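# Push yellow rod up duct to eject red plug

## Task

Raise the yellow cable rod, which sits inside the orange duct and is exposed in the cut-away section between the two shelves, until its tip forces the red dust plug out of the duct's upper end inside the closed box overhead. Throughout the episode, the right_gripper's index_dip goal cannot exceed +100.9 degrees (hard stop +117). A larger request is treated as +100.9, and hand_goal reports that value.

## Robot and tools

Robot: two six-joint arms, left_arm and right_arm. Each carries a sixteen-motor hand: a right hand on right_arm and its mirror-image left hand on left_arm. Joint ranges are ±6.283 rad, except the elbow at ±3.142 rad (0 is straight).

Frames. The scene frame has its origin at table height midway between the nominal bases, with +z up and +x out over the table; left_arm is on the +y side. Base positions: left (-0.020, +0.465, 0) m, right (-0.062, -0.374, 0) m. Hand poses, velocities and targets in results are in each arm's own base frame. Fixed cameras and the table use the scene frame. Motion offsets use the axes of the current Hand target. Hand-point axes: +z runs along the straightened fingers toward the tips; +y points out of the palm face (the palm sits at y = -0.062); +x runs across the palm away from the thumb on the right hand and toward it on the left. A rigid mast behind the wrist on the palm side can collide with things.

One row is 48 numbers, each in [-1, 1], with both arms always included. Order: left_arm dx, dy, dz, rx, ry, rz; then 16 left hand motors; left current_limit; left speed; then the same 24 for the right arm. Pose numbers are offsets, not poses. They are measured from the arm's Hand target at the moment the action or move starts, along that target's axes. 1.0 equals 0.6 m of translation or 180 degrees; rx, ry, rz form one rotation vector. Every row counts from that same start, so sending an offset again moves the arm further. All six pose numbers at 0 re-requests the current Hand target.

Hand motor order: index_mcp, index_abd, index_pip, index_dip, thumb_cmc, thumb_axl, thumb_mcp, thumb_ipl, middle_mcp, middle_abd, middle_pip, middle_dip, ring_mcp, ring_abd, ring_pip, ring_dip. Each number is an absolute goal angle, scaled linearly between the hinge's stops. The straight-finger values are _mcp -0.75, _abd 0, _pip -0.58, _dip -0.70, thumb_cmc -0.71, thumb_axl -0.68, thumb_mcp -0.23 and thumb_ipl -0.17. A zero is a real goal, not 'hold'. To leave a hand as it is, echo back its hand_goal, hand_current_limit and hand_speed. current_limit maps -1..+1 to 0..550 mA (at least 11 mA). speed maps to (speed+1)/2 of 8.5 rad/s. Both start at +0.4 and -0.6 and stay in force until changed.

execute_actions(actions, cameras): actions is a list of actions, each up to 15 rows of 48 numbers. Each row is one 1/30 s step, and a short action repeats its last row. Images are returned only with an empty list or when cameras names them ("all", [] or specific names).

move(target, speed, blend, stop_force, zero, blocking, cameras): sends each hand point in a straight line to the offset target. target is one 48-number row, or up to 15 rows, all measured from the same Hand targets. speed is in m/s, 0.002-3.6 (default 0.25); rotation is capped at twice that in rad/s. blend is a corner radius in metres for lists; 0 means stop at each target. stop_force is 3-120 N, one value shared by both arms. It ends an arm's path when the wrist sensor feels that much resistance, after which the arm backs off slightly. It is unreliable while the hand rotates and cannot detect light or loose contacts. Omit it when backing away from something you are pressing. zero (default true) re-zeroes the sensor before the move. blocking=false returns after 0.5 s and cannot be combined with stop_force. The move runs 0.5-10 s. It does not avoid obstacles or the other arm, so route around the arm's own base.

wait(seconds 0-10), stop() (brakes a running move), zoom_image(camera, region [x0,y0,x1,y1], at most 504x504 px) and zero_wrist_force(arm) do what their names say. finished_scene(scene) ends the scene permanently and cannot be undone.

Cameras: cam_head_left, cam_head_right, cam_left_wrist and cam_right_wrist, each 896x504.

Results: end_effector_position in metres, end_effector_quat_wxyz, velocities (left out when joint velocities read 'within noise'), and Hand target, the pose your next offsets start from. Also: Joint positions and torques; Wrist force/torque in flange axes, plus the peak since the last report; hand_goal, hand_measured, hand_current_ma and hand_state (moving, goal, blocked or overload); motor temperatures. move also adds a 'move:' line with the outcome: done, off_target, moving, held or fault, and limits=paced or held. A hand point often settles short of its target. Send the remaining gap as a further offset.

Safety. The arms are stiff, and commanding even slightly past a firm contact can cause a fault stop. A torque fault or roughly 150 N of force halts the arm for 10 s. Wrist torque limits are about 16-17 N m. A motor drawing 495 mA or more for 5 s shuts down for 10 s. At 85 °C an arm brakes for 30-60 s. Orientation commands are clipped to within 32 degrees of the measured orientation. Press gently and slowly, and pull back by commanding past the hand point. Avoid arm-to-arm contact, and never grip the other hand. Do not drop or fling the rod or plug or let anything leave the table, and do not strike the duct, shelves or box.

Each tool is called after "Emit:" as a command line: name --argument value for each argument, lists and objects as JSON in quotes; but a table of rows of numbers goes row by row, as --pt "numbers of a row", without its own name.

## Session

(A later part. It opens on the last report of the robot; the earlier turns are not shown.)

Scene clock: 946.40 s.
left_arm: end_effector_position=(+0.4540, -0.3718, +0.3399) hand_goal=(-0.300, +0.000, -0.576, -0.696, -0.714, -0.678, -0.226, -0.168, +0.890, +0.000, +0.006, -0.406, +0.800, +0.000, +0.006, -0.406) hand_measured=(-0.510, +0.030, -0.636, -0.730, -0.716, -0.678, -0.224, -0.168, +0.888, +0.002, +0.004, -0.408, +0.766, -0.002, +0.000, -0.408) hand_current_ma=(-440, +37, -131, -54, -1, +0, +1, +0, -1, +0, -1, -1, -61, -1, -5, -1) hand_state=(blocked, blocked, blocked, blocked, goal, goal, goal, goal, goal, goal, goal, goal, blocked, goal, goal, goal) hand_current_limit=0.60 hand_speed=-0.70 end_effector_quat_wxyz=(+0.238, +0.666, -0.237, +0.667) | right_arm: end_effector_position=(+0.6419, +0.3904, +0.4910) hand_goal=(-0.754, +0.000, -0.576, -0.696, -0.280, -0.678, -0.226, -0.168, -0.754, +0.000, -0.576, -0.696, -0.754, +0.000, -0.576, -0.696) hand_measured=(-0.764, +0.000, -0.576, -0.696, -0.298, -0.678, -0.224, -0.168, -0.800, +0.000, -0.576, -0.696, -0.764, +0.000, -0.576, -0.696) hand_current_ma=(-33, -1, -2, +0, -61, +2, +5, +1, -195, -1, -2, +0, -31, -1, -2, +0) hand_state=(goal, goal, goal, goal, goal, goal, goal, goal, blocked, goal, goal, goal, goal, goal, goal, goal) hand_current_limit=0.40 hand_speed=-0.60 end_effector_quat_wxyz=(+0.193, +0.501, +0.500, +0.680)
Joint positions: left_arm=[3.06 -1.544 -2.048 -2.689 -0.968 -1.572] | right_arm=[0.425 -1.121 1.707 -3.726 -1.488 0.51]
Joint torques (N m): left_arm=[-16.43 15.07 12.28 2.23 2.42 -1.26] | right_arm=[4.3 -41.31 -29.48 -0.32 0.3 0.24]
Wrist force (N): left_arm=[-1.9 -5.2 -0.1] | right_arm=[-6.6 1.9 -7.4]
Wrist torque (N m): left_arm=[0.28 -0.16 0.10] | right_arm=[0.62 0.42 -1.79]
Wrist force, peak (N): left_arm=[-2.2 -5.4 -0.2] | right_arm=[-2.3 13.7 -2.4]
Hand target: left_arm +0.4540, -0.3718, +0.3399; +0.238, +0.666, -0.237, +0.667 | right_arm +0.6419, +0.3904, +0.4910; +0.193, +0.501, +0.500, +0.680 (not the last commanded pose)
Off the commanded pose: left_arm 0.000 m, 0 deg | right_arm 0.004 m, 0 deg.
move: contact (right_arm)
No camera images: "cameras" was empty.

Emit:
move --pt "0 0 0 0 0 0 -0.65 0.0 -0.576 -0.696 -0.714 -0.678 -0.226 -0.168 0.89 0.0 0.007 -0.406 0.8 0.0 0.007 -0.406 0.4 -0.4 0 0 0 0 0 0 -0.754 0.0 -0.576 -0.696 -0.28 -0.678 -0.226 -0.168 -0.754 0.0 -0.576 -0.696 -0.754 0.0 -0.576 -0.696 0.4 -0.6" --pt "0 0 0 0 0 0 -0.65 0.0 -0.576 -0.696 -0.714 -0.678 -0.226 -0.168 0.89 0.0 0.007 -0.406 0.8 0.0 0.007 -0.406 0.4 -0.4 0.0551 -0.0119 0 0 0 -0.1356 -0.754 0.0 -0.576 -0.696 -0.28 -0.678 -0.226 -0.168 -0.754 0.0 -0.576 -0.696 -0.754 0.0 -0.576 -0.696 0.4 -0.6" --pt "0 0 -0.15 0 0 0 -0.65 0.0 -0.576 -0.696 -0.714 -0.678 -0.226 -0.168 0.89 0.0 0.007 -0.406 0.8 0.0 0.007 -0.406 0.4 -0.4 0.0551 -0.0119 -0.42 0 0 -0.1356 -0.754 0.0 -0.576 -0.696 -0.28 -0.678 -0.226 -0.168 -0.754 0.0 -0.576 -0.696 -0.754 0.0 -0.576 -0.696 0.4 -0.6" --speed '[0.1, 0.1, 0.15]' --cameras '["cam_head_left", "cam_head_right"]'

Scene clock: 972.23 s.
left_arm: end_effector_position=(+0.3843, -0.3149, +0.3398) hand_goal=(-0.650, +0.000, -0.576, -0.696, -0.714, -0.678, -0.226, -0.168, +0.890, +0.000, +0.006, -0.406, +0.800, +0.000, +0.006, -0.406) hand_measured=(-0.648, +0.012, -0.578, -0.700, -0.716, -0.678, -0.224, -0.168, +0.888, +0.002, +0.004, -0.408, +0.766, -0.002, +0.000, -0.408) hand_current_ma=(+1, +9, -1, -2, -1, +0, +1, +0, -1, +0, -1, -1, -61, -1, -5, -1) hand_state=(goal, goal, goal, goal, goal, goal, goal, goal, goal, goal, goal, goal, blocked, goal, goal, goal) hand_current_limit=0.40 hand_speed=-0.40 end_effector_quat_wxyz=(+0.238, +0.666, -0.237, +0.667) | right_arm: end_effector_position=(+0.4060, +0.2963, +0.5013) hand_goal=(-0.754, +0.000, -0.576, -0.696, -0.280, -0.678, -0.226, -0.168, -0.754, +0.000, -0.576, -0.696, -0.754, +0.000, -0.576, -0.696) hand_measured=(-0.764, +0.000, -0.576, -0.696, -0.298, -0.678, -0.224, -0.168, -0.774, +0.000, -0.576, -0.696, -0.764, +0.000, -0.576, -0.696) hand_current_ma=(-33, -1, -2, +0, -61, +2, +5, +1, -71, -1, -2, +0, -31, -1, -2, +0) hand_state=(goal, goal, goal, goal, goal, goal, goal, goal, goal, goal, goal, goal, goal, goal, goal, goal) hand_current_limit=0.40 hand_speed=-0.60 end_effector_quat_wxyz=(+0.332, +0.384, +0.594, +0.624)
Joint positions: left_arm=[3.257 -1.3 -2.25 -2.732 -0.771 -1.573] | right_arm=[0.346 -1.657 2.405 -3.889 -1.41 0.084]
Joint torques (N m): left_arm=[12.53 18.21 11.28 -1.04 1.88 -1.93] | right_arm=[-5.92 -19.69 -10.38 -0.35 2.64 -1.88]
Wrist force (N): left_arm=[-0.6 -0.9 -1.5] | right_arm=[-1.6 -1.9 -1.4]
Wrist torque (N m): left_arm=[-0.05 0.03 0.22] | right_arm=[-0.31 0.44 -0.33]
Wrist force, peak (N): left_arm=[-2.1 -5.5 -0.3] | right_arm=[-4.0 10.4 -1.8]
Hand target: left_arm +0.3843, -0.3149, +0.3398; +0.238, +0.666, -0.237, +0.667 | right_arm +0.4059, +0.2962, +0.5013; +0.332, +0.384, +0.594, +0.624
Off the commanded pose: left_arm 0.000 m, 0 deg | right_arm 0.000 m, 0 deg.
move: done
Images, in order (width x height): cam_head_left 896x504, cam_head_right 896x504.

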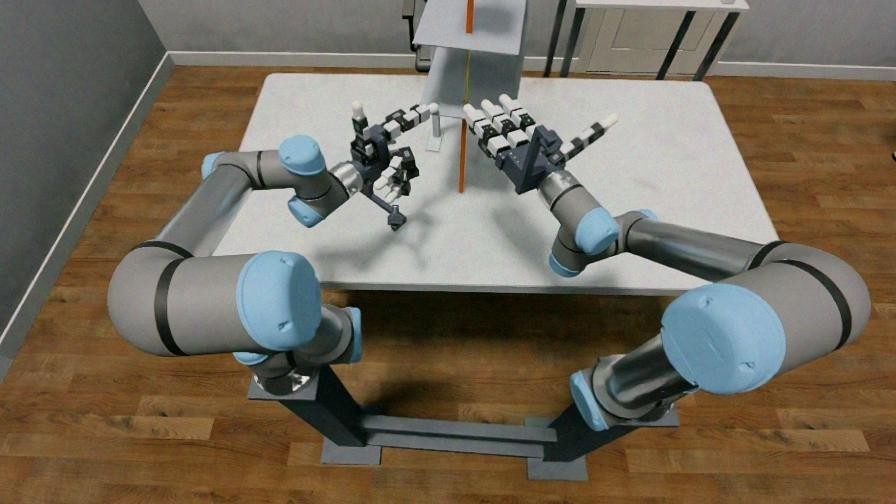

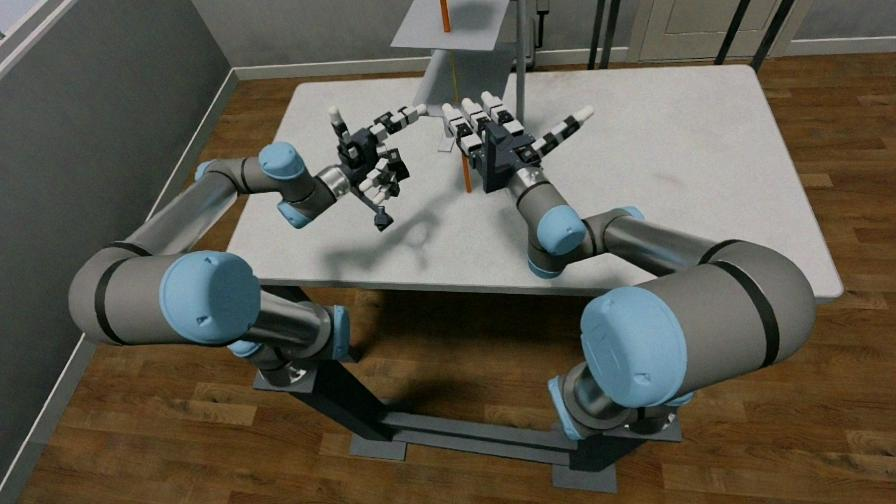

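Emit:
finished_scene --scene 2

The scene is finished: the task was done.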